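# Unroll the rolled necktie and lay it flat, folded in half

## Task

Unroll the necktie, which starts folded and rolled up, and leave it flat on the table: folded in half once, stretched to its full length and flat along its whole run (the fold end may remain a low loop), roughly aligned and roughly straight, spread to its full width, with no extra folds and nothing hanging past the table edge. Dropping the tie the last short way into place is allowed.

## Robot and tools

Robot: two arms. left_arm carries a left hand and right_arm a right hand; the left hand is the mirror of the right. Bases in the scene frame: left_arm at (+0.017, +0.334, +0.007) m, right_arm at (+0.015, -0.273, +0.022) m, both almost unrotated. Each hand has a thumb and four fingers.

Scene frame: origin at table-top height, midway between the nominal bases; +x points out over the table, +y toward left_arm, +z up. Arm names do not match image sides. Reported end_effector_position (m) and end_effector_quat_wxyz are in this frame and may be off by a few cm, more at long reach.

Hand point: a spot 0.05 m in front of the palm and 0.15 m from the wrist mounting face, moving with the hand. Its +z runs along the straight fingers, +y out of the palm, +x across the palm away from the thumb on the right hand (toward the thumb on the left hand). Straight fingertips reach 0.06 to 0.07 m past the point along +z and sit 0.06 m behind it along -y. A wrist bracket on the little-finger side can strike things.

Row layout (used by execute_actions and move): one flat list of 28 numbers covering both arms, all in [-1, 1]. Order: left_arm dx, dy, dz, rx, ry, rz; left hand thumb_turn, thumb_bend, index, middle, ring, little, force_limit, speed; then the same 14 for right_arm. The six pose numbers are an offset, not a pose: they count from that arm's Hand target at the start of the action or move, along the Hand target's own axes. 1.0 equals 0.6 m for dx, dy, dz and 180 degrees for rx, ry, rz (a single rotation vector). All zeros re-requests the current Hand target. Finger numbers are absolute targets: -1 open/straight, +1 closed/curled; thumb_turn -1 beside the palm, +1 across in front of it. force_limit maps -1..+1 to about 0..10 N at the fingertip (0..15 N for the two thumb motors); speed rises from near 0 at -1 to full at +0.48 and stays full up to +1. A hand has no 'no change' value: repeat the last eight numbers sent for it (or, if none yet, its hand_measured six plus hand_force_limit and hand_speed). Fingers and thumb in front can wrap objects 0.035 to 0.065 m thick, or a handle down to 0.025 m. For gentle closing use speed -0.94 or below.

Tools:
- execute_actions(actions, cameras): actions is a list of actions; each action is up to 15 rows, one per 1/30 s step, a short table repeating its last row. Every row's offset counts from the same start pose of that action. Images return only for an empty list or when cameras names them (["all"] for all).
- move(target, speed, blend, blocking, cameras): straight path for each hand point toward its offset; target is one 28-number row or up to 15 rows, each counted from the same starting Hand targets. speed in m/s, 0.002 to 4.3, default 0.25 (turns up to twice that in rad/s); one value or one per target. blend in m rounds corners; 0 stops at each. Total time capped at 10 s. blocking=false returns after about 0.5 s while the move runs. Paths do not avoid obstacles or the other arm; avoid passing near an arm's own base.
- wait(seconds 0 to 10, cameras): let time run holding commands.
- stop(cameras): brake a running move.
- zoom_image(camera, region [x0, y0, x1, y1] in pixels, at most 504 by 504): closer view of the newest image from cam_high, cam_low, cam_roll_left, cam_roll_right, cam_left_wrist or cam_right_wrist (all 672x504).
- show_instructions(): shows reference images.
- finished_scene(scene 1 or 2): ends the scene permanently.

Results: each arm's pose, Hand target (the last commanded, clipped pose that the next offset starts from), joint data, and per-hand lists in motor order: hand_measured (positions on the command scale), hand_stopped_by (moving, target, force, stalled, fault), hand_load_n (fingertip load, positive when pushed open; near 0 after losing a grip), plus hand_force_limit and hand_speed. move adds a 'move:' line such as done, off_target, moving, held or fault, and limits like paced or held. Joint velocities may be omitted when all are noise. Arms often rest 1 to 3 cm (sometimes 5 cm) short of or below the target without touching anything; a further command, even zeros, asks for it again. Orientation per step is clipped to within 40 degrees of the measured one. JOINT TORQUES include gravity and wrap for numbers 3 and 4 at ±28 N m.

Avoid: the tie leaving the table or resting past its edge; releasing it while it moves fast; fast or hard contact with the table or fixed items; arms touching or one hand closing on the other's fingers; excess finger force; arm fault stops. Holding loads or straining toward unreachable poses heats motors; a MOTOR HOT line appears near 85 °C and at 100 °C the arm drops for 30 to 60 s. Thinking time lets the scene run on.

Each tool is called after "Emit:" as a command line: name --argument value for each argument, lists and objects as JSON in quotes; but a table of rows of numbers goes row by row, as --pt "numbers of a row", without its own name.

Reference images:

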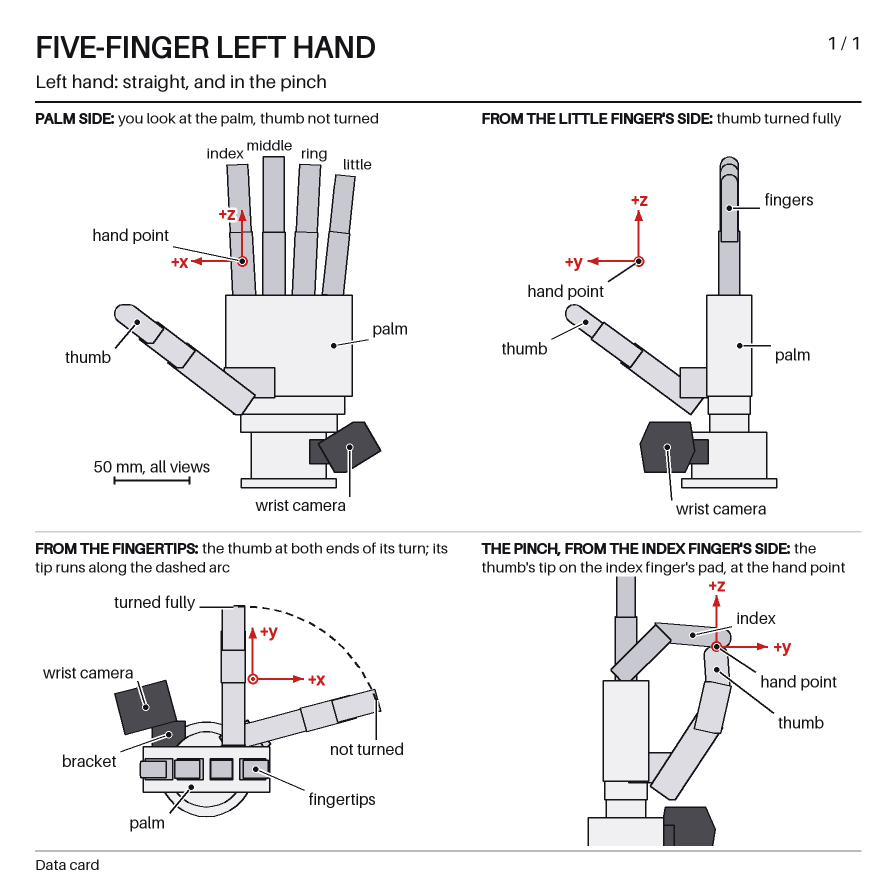

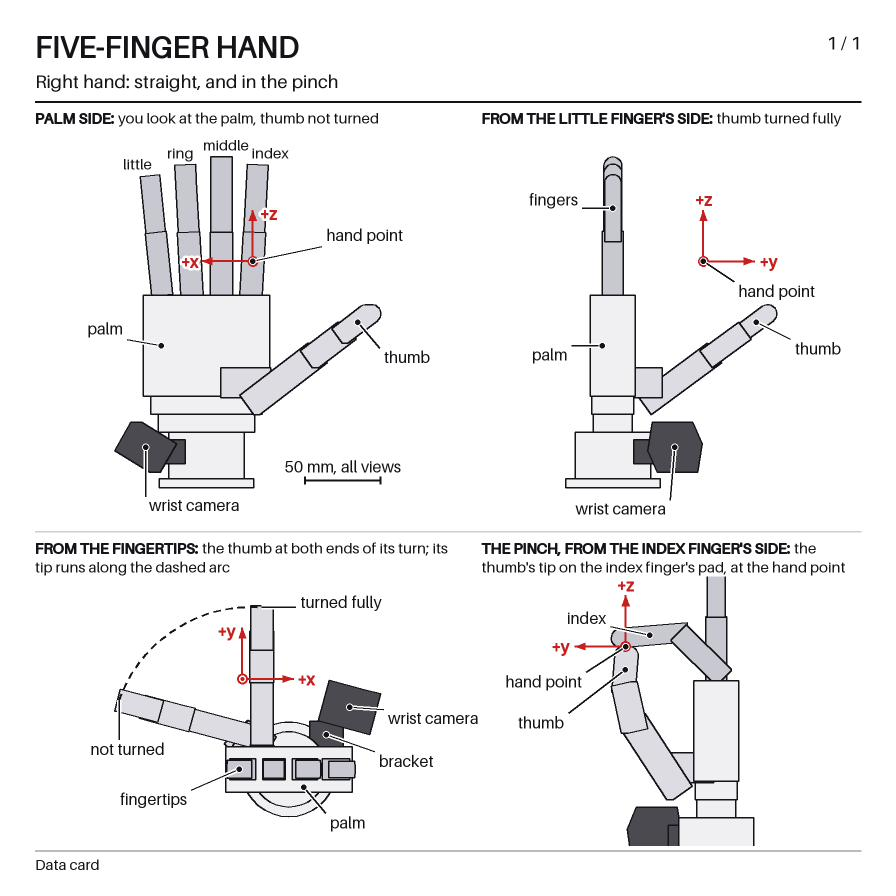

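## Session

Emit:
execute_actions --actions '[]'

Scene clock: 0.00 s.
left_arm: end_effector_position=(+0.9631, +0.2341, +0.1870) hand_measured=(-1.000, -1.000, -1.000, -1.000, -1.000, -1.000) hand_load_n=(+0.0, +0.0, +0.0, -0.5, +0.0, +0.0) hand_stopped_by=(target, target, target, target, target, target) hand_force_limit=0.00 hand_speed=-0.80 end_effector_quat_wxyz=(-0.303, +0.674, -0.407, +0.537) | right_arm: end_effector_position=(+0.8589, -0.1475, +0.1508) hand_measured=(-1.000, -1.000, -1.000, -1.000, -1.000, -1.000) hand_load_n=(+0.0, +0.0, +0.0, +0.0, +0.0, +0.0) hand_stopped_by=(target, target, target, target, target, target) hand_force_limit=0.00 hand_speed=-0.80 end_effector_quat_wxyz=(-0.536, +0.684, -0.207, +0.451)
Joint positions: left_arm=[-0.053 2.301 2.072 -0.014 -0.019 -0.519] | right_arm=[0.043 2.162 1.594 0.544 -0.553 -0.418]
Joint velocities: within noise
Joint torques (N m): no reading
Motor temperatures (°C): left_arm=[26 35 27 23 24 24] | right_arm=[24 31 22 24 23 22]
Heat: left arm: hottest shoulder 35 °C; right arm: hottest shoulder 31 °C.
Hand target: left_arm +0.9680, +0.2338, +0.1865; -0.304, +0.672, -0.405, +0.540 | right_arm +0.8648, -0.1474, +0.1593; -0.538, +0.679, -0.201, +0.457
camera_calibration:
cam_left_wrist: T_world_to_cam=[[0.256032, 0.206756, 0.944298, -0.466476], [-0.481242, -0.819939, 0.310009, 0.59646], [0.838364, -0.533808, -0.110431, -0.547447], [0, 0, 0, 1]] pos_world=[0.865434, 0.293276, 0.195129]
cam_right_wrist: T_world_to_cam=[[0.363309, -0.50989, -0.779756, -0.266387], [-0.810102, 0.24048, -0.5347, 0.805201], [0.460154, 0.825943, -0.325694, -0.107024], [0, 0, 0, 1]] pos_world=[0.798323, -0.241068, 0.187967]

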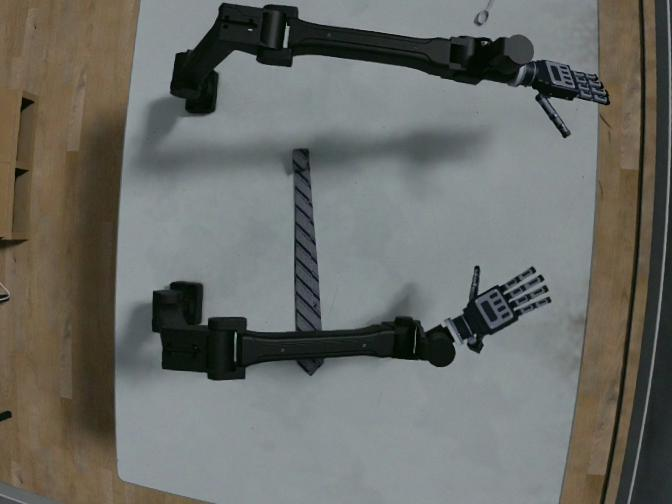

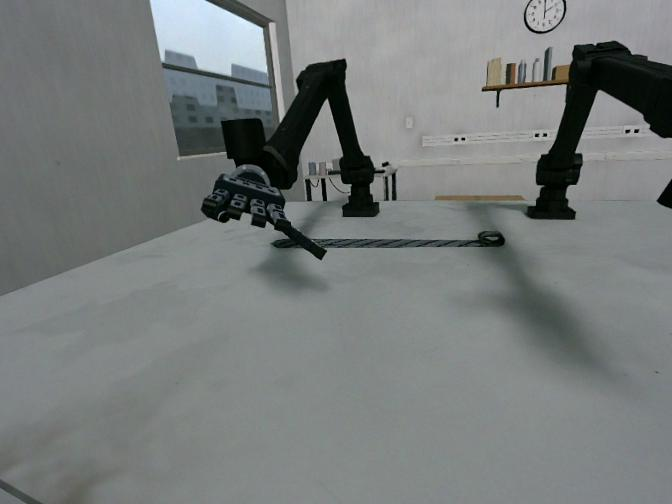

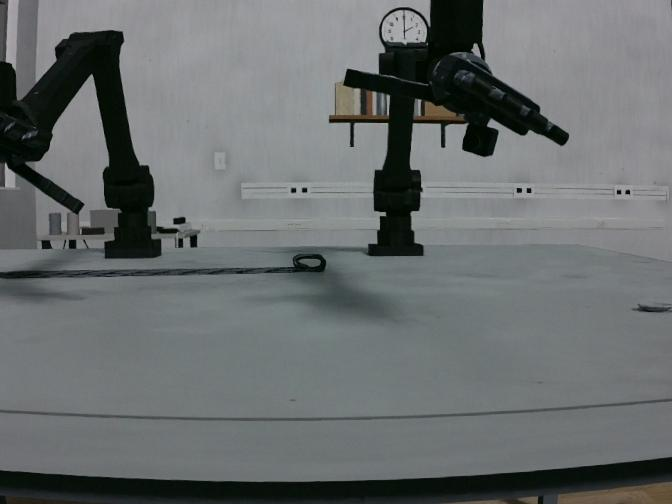

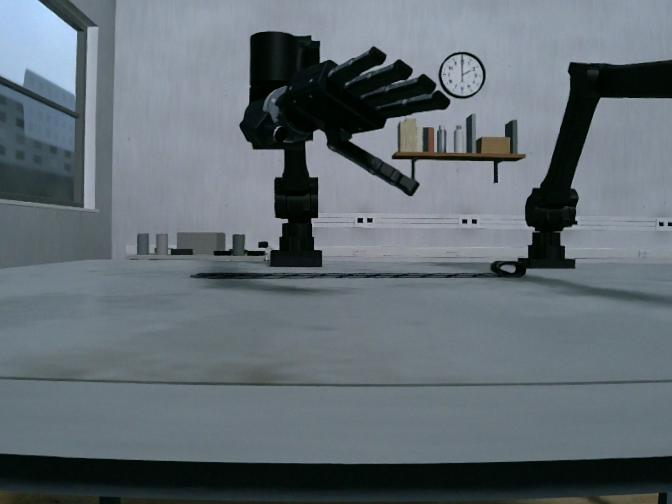

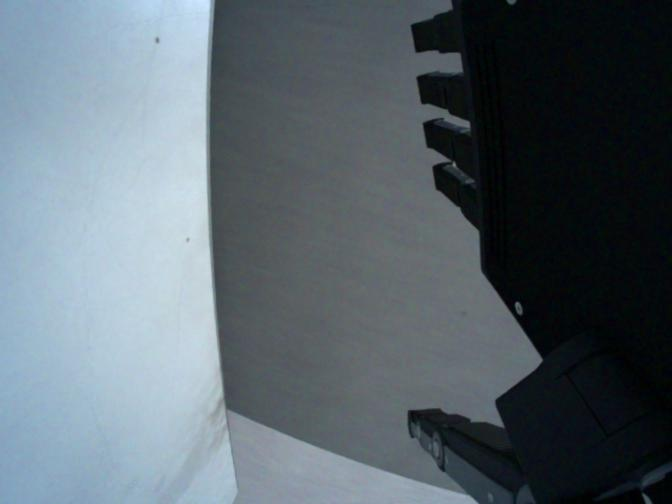

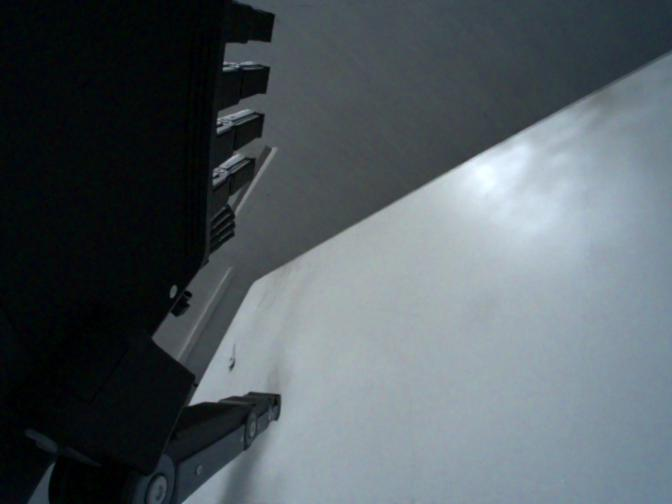

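Emit:
move --pt "-0.704 -0.39 -0.965 0.147 -0.259 -0.071 -1 -1 -1 -1 -1 -1 0 -0.8 0 0 0 0 0 0 -1 -1 -1 -1 -1 -1 0 -0.8" --pt "-0.704 -0.39 -0.965 0.147 -0.259 -0.071 -1 -1 -1 -1 -1 -1 0 -0.8 -0.611 -0.342 -0.679 -0.385 -0.327 -0.144 -1 -1 -1 -1 -1 -1 0 -0.8" --speed 0.35 --cameras '["cam_high","cam_low","cam_roll_right"]'

Emit:
zoom_image --camera "cam_roll_right" --region '[430, 190, 570, 295]'

Emit:
zoom_image --camera "cam_high" --region '[240, 120, 340, 210]'

Emit:
zoom_image --camera "cam_low" --region '[400, 180, 540, 270]'

Scene clock: 26.50 s.
left_arm: end_effector_position=(+0.4210, +0.7366, +0.3222) hand_measured=(-1.000, -1.000, -1.000, -1.000, -1.000, -1.000) hand_load_n=(-0.5, +0.0, +0.0, +0.0, +0.0, +0.0) hand_stopped_by=(target, target, target, target, target, target) hand_force_limit=0.00 hand_speed=-0.80 end_effector_quat_wxyz=(-0.522, +0.779, -0.042, +0.344) | right_arm: end_effector_position=(+0.2853, -0.0262, +0.1923) hand_measured=(-1.000, -1.000, -1.000, -1.000, -1.000, -1.000) hand_load_n=(+0.0, +0.0, +0.0, +0.0, +0.0, +0.0) hand_stopped_by=(target, target, target, target, target, target) hand_force_limit=0.00 hand_speed=-0.80 end_effector_quat_wxyz=(+0.004, +1.000, +0.008, -0.007)
Joint positions: left_arm=[0.857 1.184 0.925 0.039 -0.07 -0.544] | right_arm=[0.815 1.492 1.292 -1.386 -0.003 -0.791]
Joint torques (N m): left_arm=[0.15 -9.29 8.4 1.59 0 0.19] | right_arm=[0.56 -8.94 10.17 -0.14 0.19 0.05]
Motor temperatures (°C): left_arm=[26 38 32 23 24 24] | right_arm=[24 33 24 24 22 22]
Heat: left arm: hottest shoulder 38 °C; right arm: hottest shoulder 33 °C.
Hand target: left_arm +0.4183, +0.7331, +0.3168; -0.520, +0.783, -0.048, +0.338 | right_arm +0.2952, -0.0195, +0.2000; +0.001, +1.000, +0.000, +0.000
Off the commanded pose: left_arm 0.007 m, 1 deg | right_arm 0.014 m, 1 deg.
move: off_target (right_arm)
Images, in order (width x height): cam_high 672x504, cam_low 672x504, cam_roll_right 672x504.

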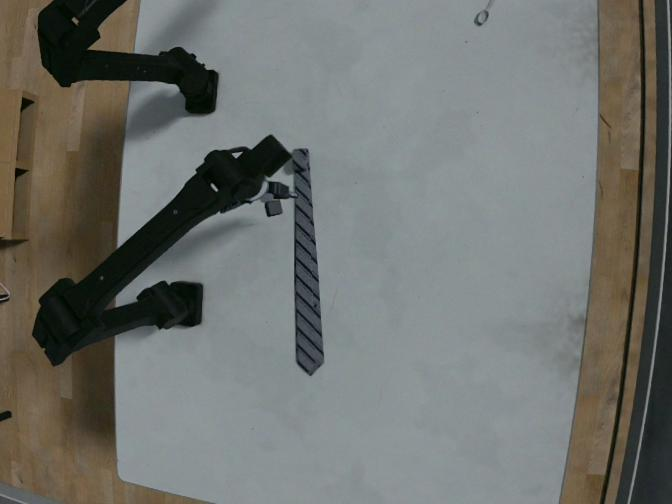

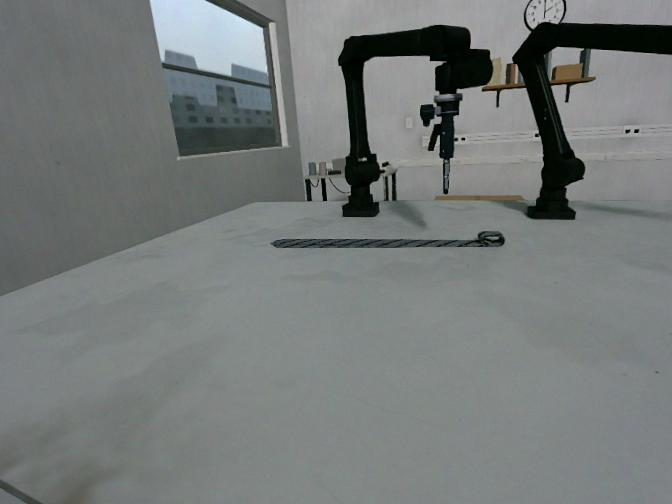

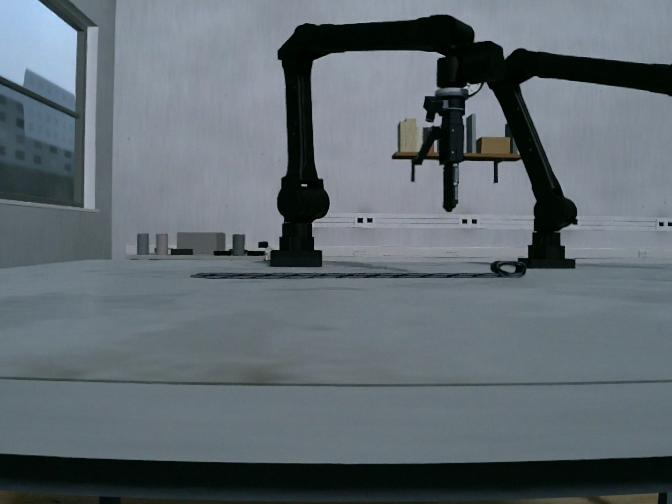

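Scaled by 3.600 from the camera's 672x504 image, which has a finer 960x720 frame.

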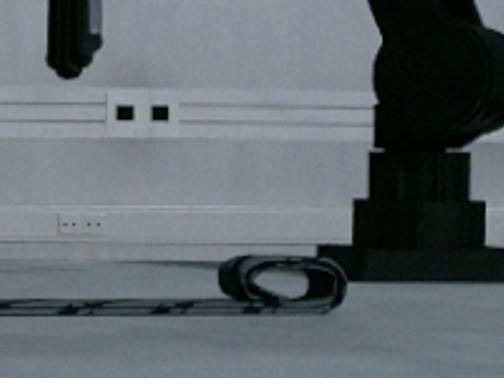

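Scaled by 5.040 from the camera's 672x504 image, which has a finer 960x720 frame.

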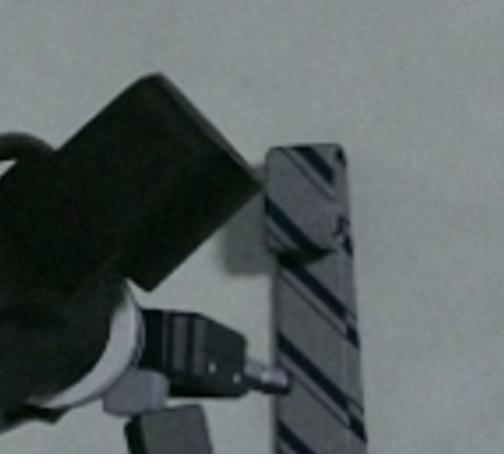

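Scaled by 3.600 from the camera's 672x504 image, which has a finer 960x720 frame.

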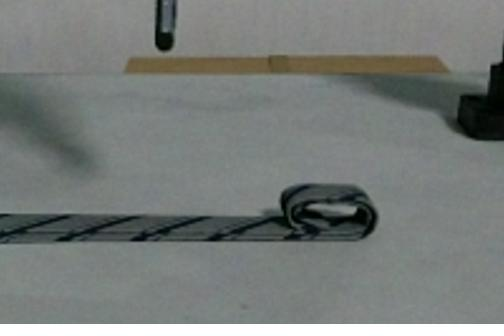

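Emit:
move --pt "0 0 0 0 0 0 -1 -1 -1 -1 -1 -1 0 -0.8 0.02 -0.033 0.12 0 0 0 -1 -1 -1 -1 -1 -1 0 -0.8" --pt "0 0 0 0 0 0 -1 -1 -1 -1 -1 -1 0 -0.8 0.02 -0.033 0.187 0 0 0 -1 -1 -1 -1 -1 -1 0 -0.8" --pt "0 0 0 0 0 0 -1 -1 -1 -1 -1 -1 0 -0.8 0.0 -0.26 0.187 0 0 0 -1 -1 -1 -1 -1 -1 0 -0.8" --speed '[0.2,0.1,0.1]' --cameras '["cam_high","cam_low","cam_roll_right"]'

Emit:
zoom_image --camera "cam_roll_right" --region '[460, 210, 600, 295]'

Emit:
zoom_image --camera "cam_low" --region '[440, 180, 580, 270]'

Scene clock: 38.13 s.
left_arm: end_effector_position=(+0.4210, +0.7366, +0.3222) hand_measured=(-1.000, -1.000, -1.000, -1.000, -1.000, -1.000) hand_load_n=(+0.0, +0.0, +0.0, +0.0, +0.0, +0.0) hand_stopped_by=(target, target, target, target, target, target) hand_force_limit=0.00 hand_speed=-0.80 end_effector_quat_wxyz=(-0.522, +0.779, -0.042, +0.344) | right_arm: end_effector_position=(+0.2898, +0.1253, +0.0841) hand_measured=(-1.000, -1.000, -1.000, -1.000, -1.000, -1.000) hand_load_n=(+0.0, +0.0, +0.0, +0.0, +0.0, +0.0) hand_stopped_by=(target, target, target, target, target, target) hand_force_limit=0.00 hand_speed=-0.80 end_effector_quat_wxyz=(+0.005, +1.000, +0.004, -0.004)
Joint positions: left_arm=[0.857 1.184 0.925 0.039 -0.07 -0.544] | right_arm=[1.002 1.875 1.493 -1.201 -0.002 -0.595]
Joint torques (N m): left_arm=[0.15 -9.29 8.39 1.59 0 0.19] | right_arm=[1.44 -13.92 9.65 -0.13 0.14 0.04]
Heat: left arm: hottest shoulder 37 °C; right arm: hottest shoulder 33 °C.
Hand target: left_arm +0.4183, +0.7331, +0.3168; -0.520, +0.783, -0.048, +0.338 | right_arm +0.2951, +0.1364, +0.0877; +0.001, +1.000, +0.000, +0.000
Off the commanded pose: left_arm 0.007 m, 1 deg | right_arm 0.013 m, 1 deg.
move: off_target (right_arm)
Images, in order (width x height): cam_high 672x504, cam_low 672x504, cam_roll_right 672x504.

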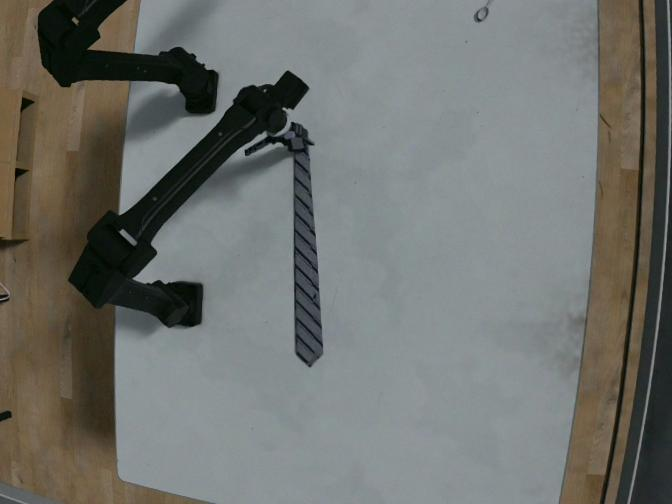

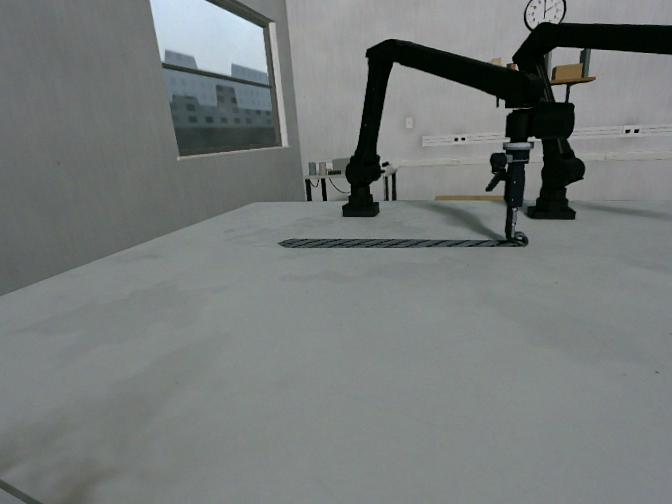

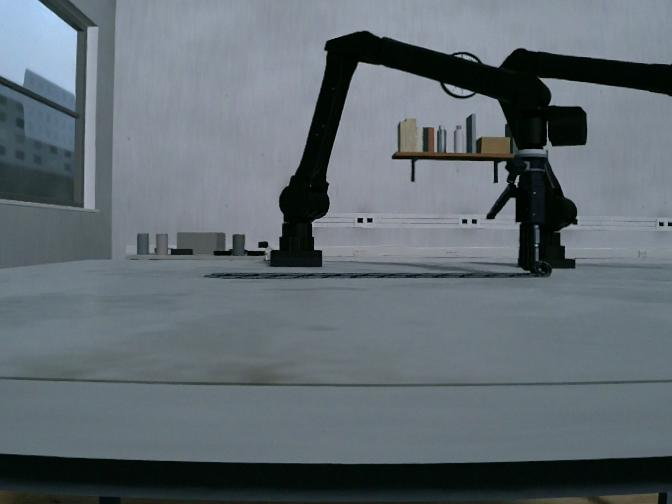

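Scaled by 3.600 from the camera's 672x504 image, which has a finer 960x720 frame.

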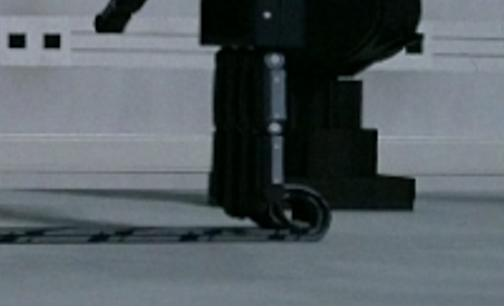

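Scaled by 3.600 from the camera's 672x504 image, which has a finer 960x720 frame.

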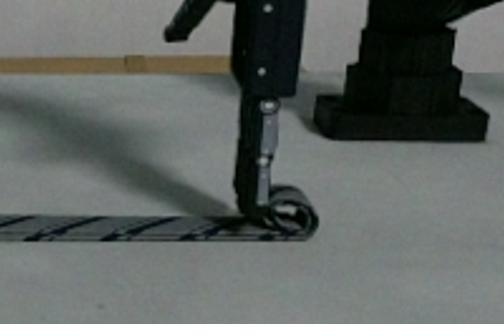

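Emit:
move --pt "0 0 0 0 0 0 -1 -1 -1 -1 -1 -1 0 -0.8 0.015 0.0 -0.02 0 0 0 -1 -1 -1 -1 -1 -1 0 -0.8" --pt "0 0 0 0 0 0 -1 -1 -1 -1 -1 -1 0 -0.8 0.0 -0.18 -0.016 0 0 0 -1 -1 -1 -1 -1 -1 0 -0.8" --speed '[0.1,0.1]' --cameras '["cam_high","cam_low","cam_roll_right"]'

Emit:
zoom_image --camera "cam_roll_right" --region '[480, 210, 640, 295]'

Emit:
zoom_image --camera "cam_low" --region '[460, 180, 600, 270]'

Scene clock: 44.67 s.
left_arm: end_effector_position=(+0.4210, +0.7366, +0.3222) hand_measured=(-1.000, -1.000, -1.000, -1.000, -1.000, -1.000) hand_load_n=(+0.0, +0.0, +0.0, +0.0, -0.5, +0.0) hand_stopped_by=(target, target, target, target, target, target) hand_force_limit=0.00 hand_speed=-0.80 end_effector_quat_wxyz=(-0.522, +0.779, -0.042, +0.344) | right_arm: end_effector_position=(+0.2918, +0.2334, +0.0938) hand_measured=(-1.000, -1.000, -1.000, -1.000, -1.000, -1.000) hand_load_n=(+0.0, +0.0, +0.0, +0.0, +0.0, -0.5) hand_stopped_by=(target, target, target, target, target, target) hand_force_limit=0.00 hand_speed=-0.80 end_effector_quat_wxyz=(+0.006, +1.000, +0.004, -0.005)
Joint positions: left_arm=[0.857 1.184 0.925 0.039 -0.07 -0.544] | right_arm=[1.092 2.113 1.9 -1.372 -0.002 -0.504]
Joint torques (N m): left_arm=[0.15 -9.29 8.39 1.62 0 0.19] | right_arm=[1.2 -17.14 10.3 -0.12 0.12 0.01]
Heat: left arm: hottest shoulder 37 °C; right arm: hottest shoulder 34 °C.
Hand target: left_arm +0.4183, +0.7331, +0.3168; -0.520, +0.783, -0.048, +0.338 | right_arm +0.2952, +0.2443, +0.0971; +0.001, +1.000, +0.000, +0.000
Off the commanded pose: left_arm 0.007 m, 1 deg | right_arm 0.012 m, 1 deg.
move: off_target (right_arm)
Images, in order (width x height): cam_high 672x504, cam_low 672x504, cam_roll_right 672x504.

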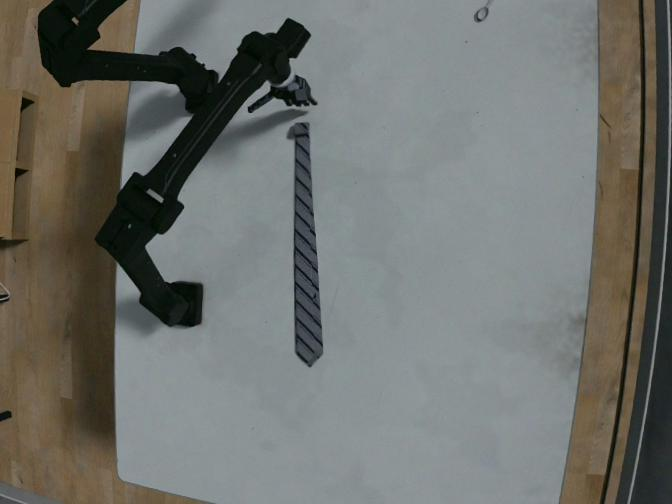

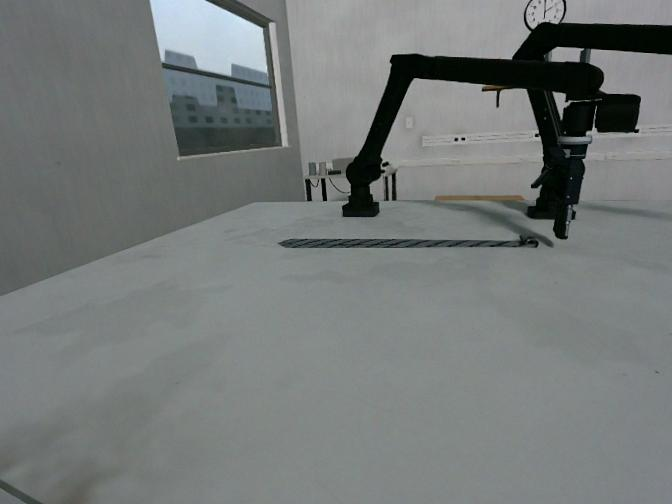

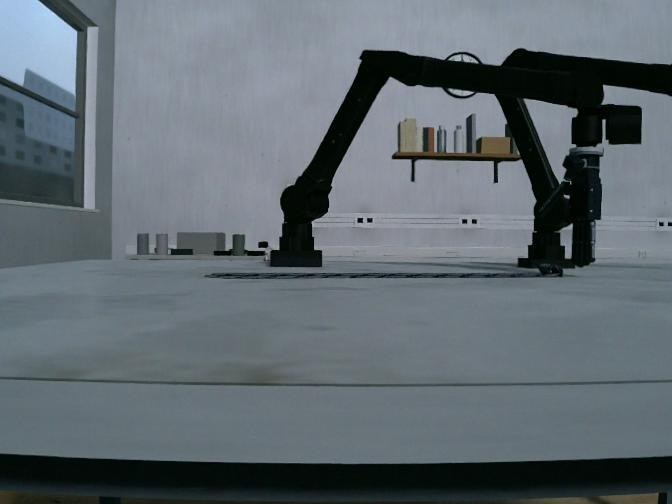

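Scaled by 3.150 from the camera's 672x504 image, which has a finer 960x720 frame.

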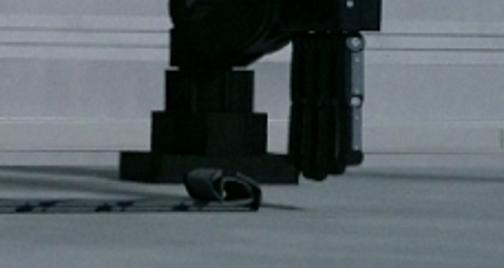

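Scaled by 3.600 from the camera's 672x504 image, which has a finer 960x720 frame.

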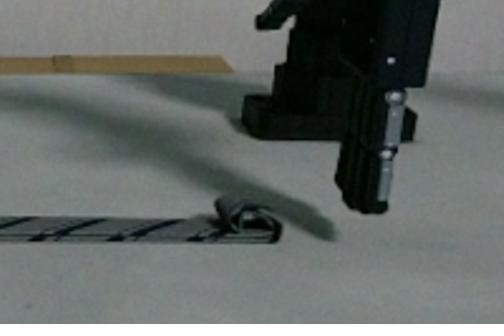

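Emit:
zoom_image --camera "cam_high" --region '[275, 105, 335, 165]'

Emit:
zoom_image --camera "cam_roll_right" --region '[520, 250, 580, 285]'

Emit:
zoom_image --camera "cam_low" --region '[505, 228, 555, 253]'

Scaled by 8.400 from the camera's 672x504 image, which has a finer 960x720 frame.

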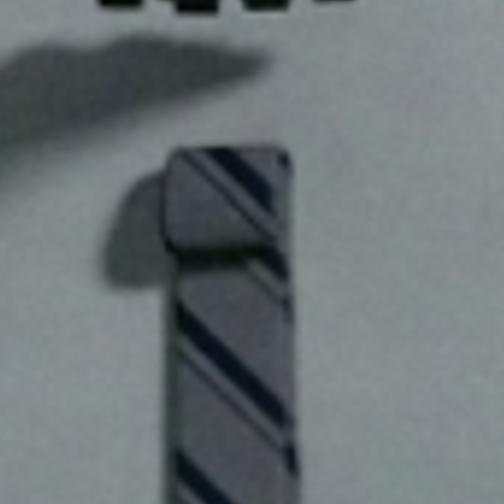

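Scaled by 8.400 from the camera's 672x504 image, which has a finer 960x720 frame.

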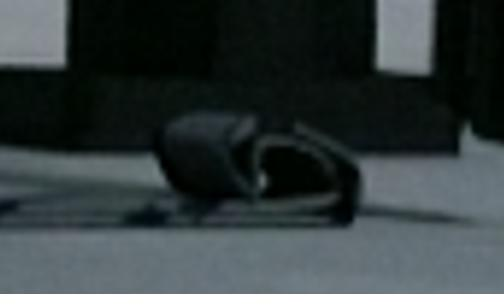

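Scaled by 10.080 from the camera's 672x504 image, which has a finer 960x720 frame.

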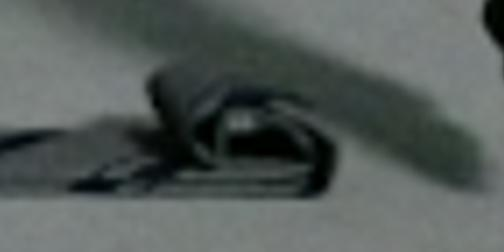

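Emit:
move --pt "0 0 0 0 0 0 -1 -1 -1 -1 -1 -1 0 -0.8 0.015 0.0 -0.105 0 0 0 -1 -1 -1 -1 -1 -1 0 -0.8" --pt "0 0 0 0 0 0 -1 -1 -1 -1 -1 -1 0 -0.8 0.01 0.235 -0.105 0 0 0 -1 -1 -1 -1 -1 -1 0 -0.8" --pt "0 0 0 0 0 0 -1 -1 -1 -1 -1 -1 0 -0.8 0.01 0.235 0.015 0 0 0 -1 -1 -1 -1 -1 -1 0 -0.8" --pt "0 0 0 0 0 0 -1 -1 -1 -1 -1 -1 0 -0.8 0.0 0.06 0.015 0 0 0 -1 -1 -1 -1 -1 -1 0 -0.8" --speed '[0.15,0.2,0.1,0.1]' --cameras '["cam_high","cam_low","cam_roll_right"]'

Emit:
zoom_image --camera "cam_roll_right" --region '[500, 210, 640, 295]'

Emit:
zoom_image --camera "cam_low" --region '[480, 190, 600, 260]'

Scene clock: 59.87 s.
left_arm: end_effector_position=(+0.4210, +0.7366, +0.3222) hand_measured=(-1.000, -1.000, -1.000, -1.000, -1.000, -1.000) hand_load_n=(+0.0, +0.0, +0.0, +0.0, +0.0, +0.0) hand_stopped_by=(target, target, target, target, target, target) hand_force_limit=0.00 hand_speed=-0.80 end_effector_quat_wxyz=(-0.522, +0.779, -0.042, +0.344) | right_arm: end_effector_position=(+0.2910, +0.1970, +0.0841) hand_measured=(-1.000, -1.000, -1.000, -1.000, -1.000, -1.000) hand_load_n=(+0.0, +0.0, +0.0, +0.0, +0.0, +0.0) hand_stopped_by=(target, target, target, target, target, target) hand_force_limit=0.00 hand_speed=-0.80 end_effector_quat_wxyz=(+0.006, +1.000, +0.004, -0.005)
Joint positions: left_arm=[0.857 1.184 0.925 0.039 -0.07 -0.544] | right_arm=[1.065 2.032 1.739 -1.293 -0.002 -0.532]
Joint torques (N m): left_arm=[0.15 -9.29 8.4 1.59 0 0.19] | right_arm=[1.38 -16.15 10 -0.14 0.11 0.02]
Heat: left arm: hottest shoulder 36 °C; right arm: hottest shoulder 35 °C.
Hand target: left_arm +0.4183, +0.7331, +0.3168; -0.520, +0.783, -0.048, +0.338 | right_arm +0.2951, +0.2082, +0.0881; +0.001, +1.000, +0.000, +0.000
Off the commanded pose: left_arm 0.007 m, 1 deg | right_arm 0.013 m, 1 deg.
move: off_target (right_arm)
Images, in order (width x height): cam_high 672x504, cam_low 672x504, cam_roll_right 672x504.

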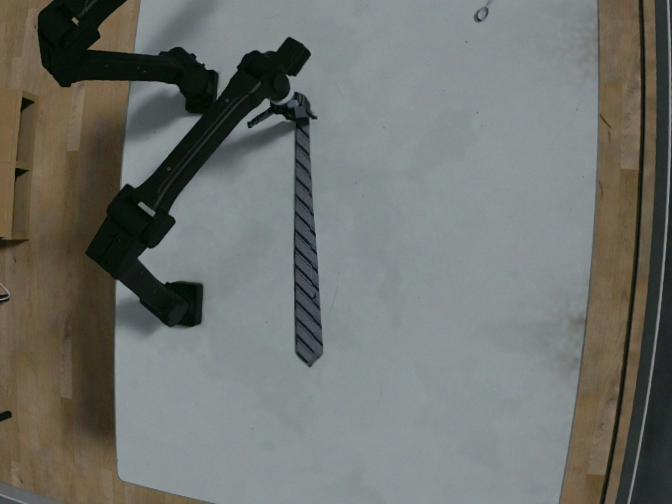

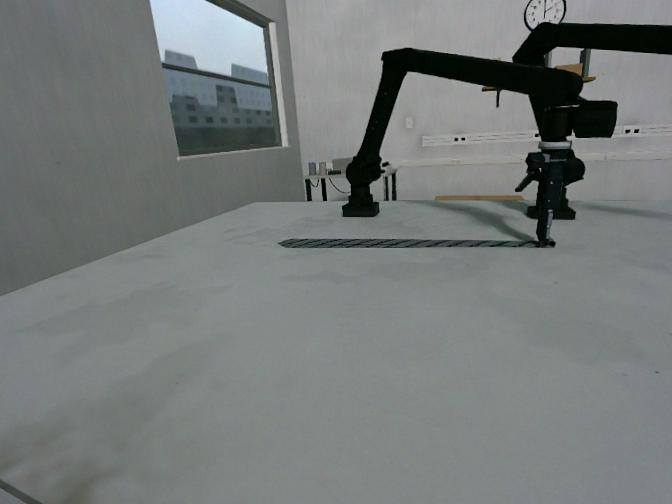

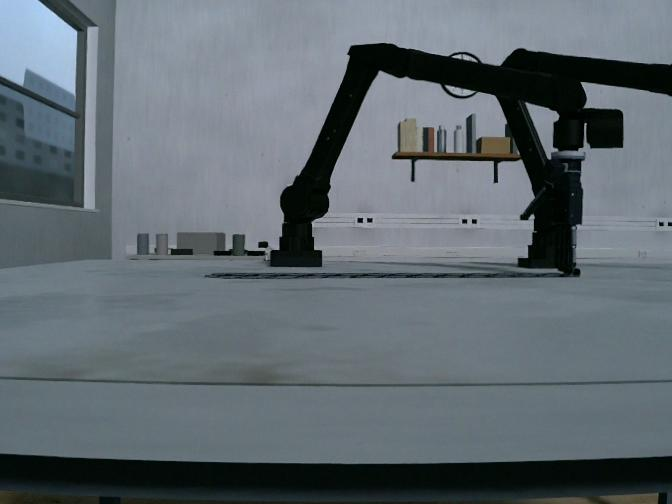

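Scaled by 3.600 from the camera's 672x504 image, which has a finer 960x720 frame.

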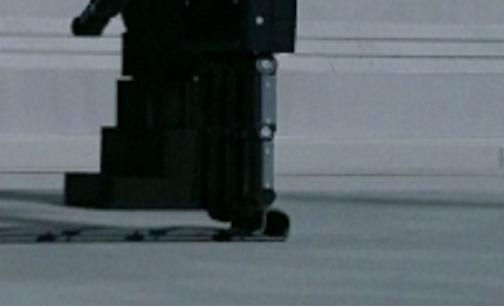

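Scaled by 4.200 from the camera's 672x504 image, which has a finer 960x720 frame.

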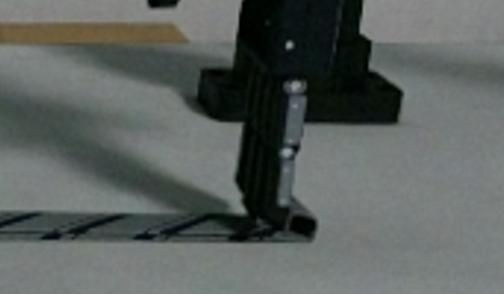

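Nearly out; continue same push.

Emit:
move --pt "0 0 0 0 0 0 -1 -1 -1 -1 -1 -1 0 -0.8 0.0 -0.12 0.0 0 0 0 -1 -1 -1 -1 -1 -1 0 -0.8" --pt "0 0 0 0 0 0 -1 -1 -1 -1 -1 -1 0 -0.8 0.0 -0.12 -0.12 0 0 0 -1 -1 -1 -1 -1 -1 0 -0.8" --speed '[0.1,0.15]' --cameras '["cam_high","cam_low","cam_roll_right"]'

Emit:
zoom_image --camera "cam_roll_right" --region '[540, 230, 640, 295]'

Emit:
zoom_image --camera "cam_low" --region '[500, 210, 600, 265]'

Emit:
zoom_image --camera "cam_high" --region '[275, 80, 335, 140]'

Scene clock: 66.63 s.
left_arm: end_effector_position=(+0.4210, +0.7366, +0.3222) hand_measured=(-1.000, -1.000, -1.000, -1.000, -1.000, -1.000) hand_load_n=(-0.5, +0.0, +0.0, +0.0, +0.0, +0.0) hand_stopped_by=(target, target, target, target, target, target) hand_force_limit=0.00 hand_speed=-0.80 end_effector_quat_wxyz=(-0.522, +0.779, -0.042, +0.344) | right_arm: end_effector_position=(+0.2934, +0.2731, +0.1515) hand_measured=(-1.000, -1.000, -1.000, -1.000, -1.000, -1.000) hand_load_n=(+0.0, +0.0, +0.0, +0.0, +0.0, +0.0) hand_stopped_by=(target, target, target, target, target, target) hand_force_limit=0.00 hand_speed=-0.80 end_effector_quat_wxyz=(+0.009, +1.000, +0.004, -0.006)
Joint positions: left_arm=[0.857 1.184 0.925 0.039 -0.07 -0.544] | right_arm=[1.118 2.219 2.231 -1.605 -0.002 -0.479]
Joint torques (N m): left_arm=[0.09 -9.29 8.4 1.61 0 0.19] | right_arm=[1.32 -19.37 10.03 -0.17 0.11 0.03]
Heat: left arm: hottest shoulder 36 °C; right arm: hottest shoulder 35 °C.
Hand target: left_arm +0.4183, +0.7331, +0.3168; -0.520, +0.783, -0.048, +0.338 | right_arm +0.2951, +0.2804, +0.1601; +0.001, +1.000, +0.000, +0.000
Off the commanded pose: left_arm 0.007 m, 1 deg | right_arm 0.011 m, 1 deg.
move: off_target (right_arm)
Images, in order (width x height): cam_high 672x504, cam_low 672x504, cam_roll_right 672x504.

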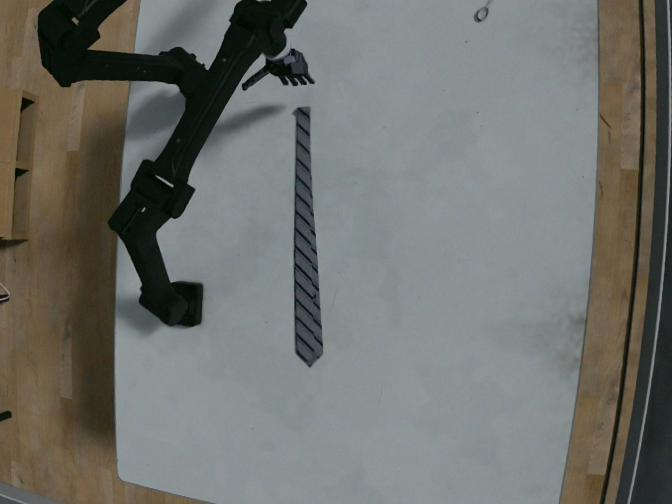

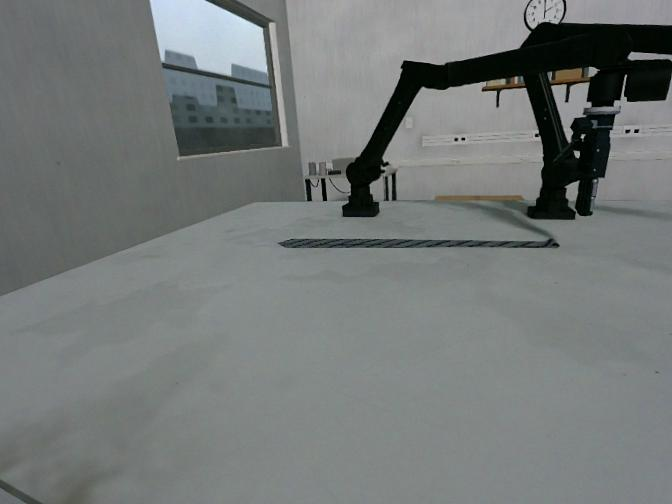

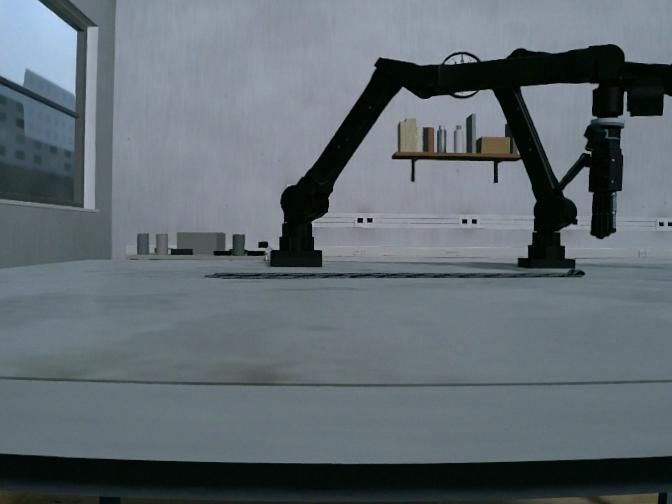

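Scaled by 5.040 from the camera's 672x504 image, which has a finer 960x720 frame.

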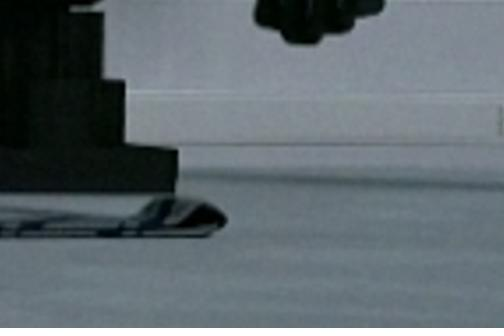

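Scaled by 5.040 from the camera's 672x504 image, which has a finer 960x720 frame.

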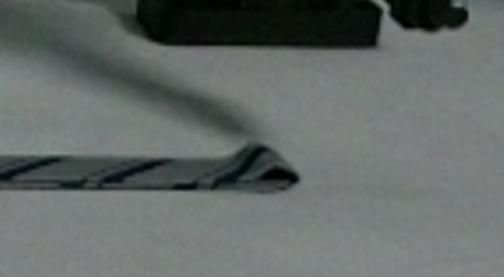

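Scaled by 8.400 from the camera's 672x504 image, which has a finer 960x720 frame.

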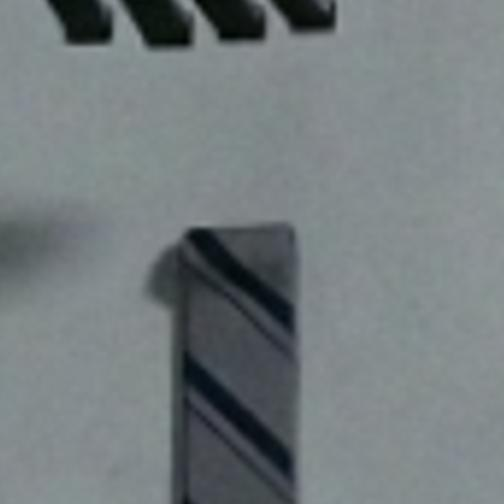

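Emit:
finished_scene --scene 2

The scene is finished: the task was done.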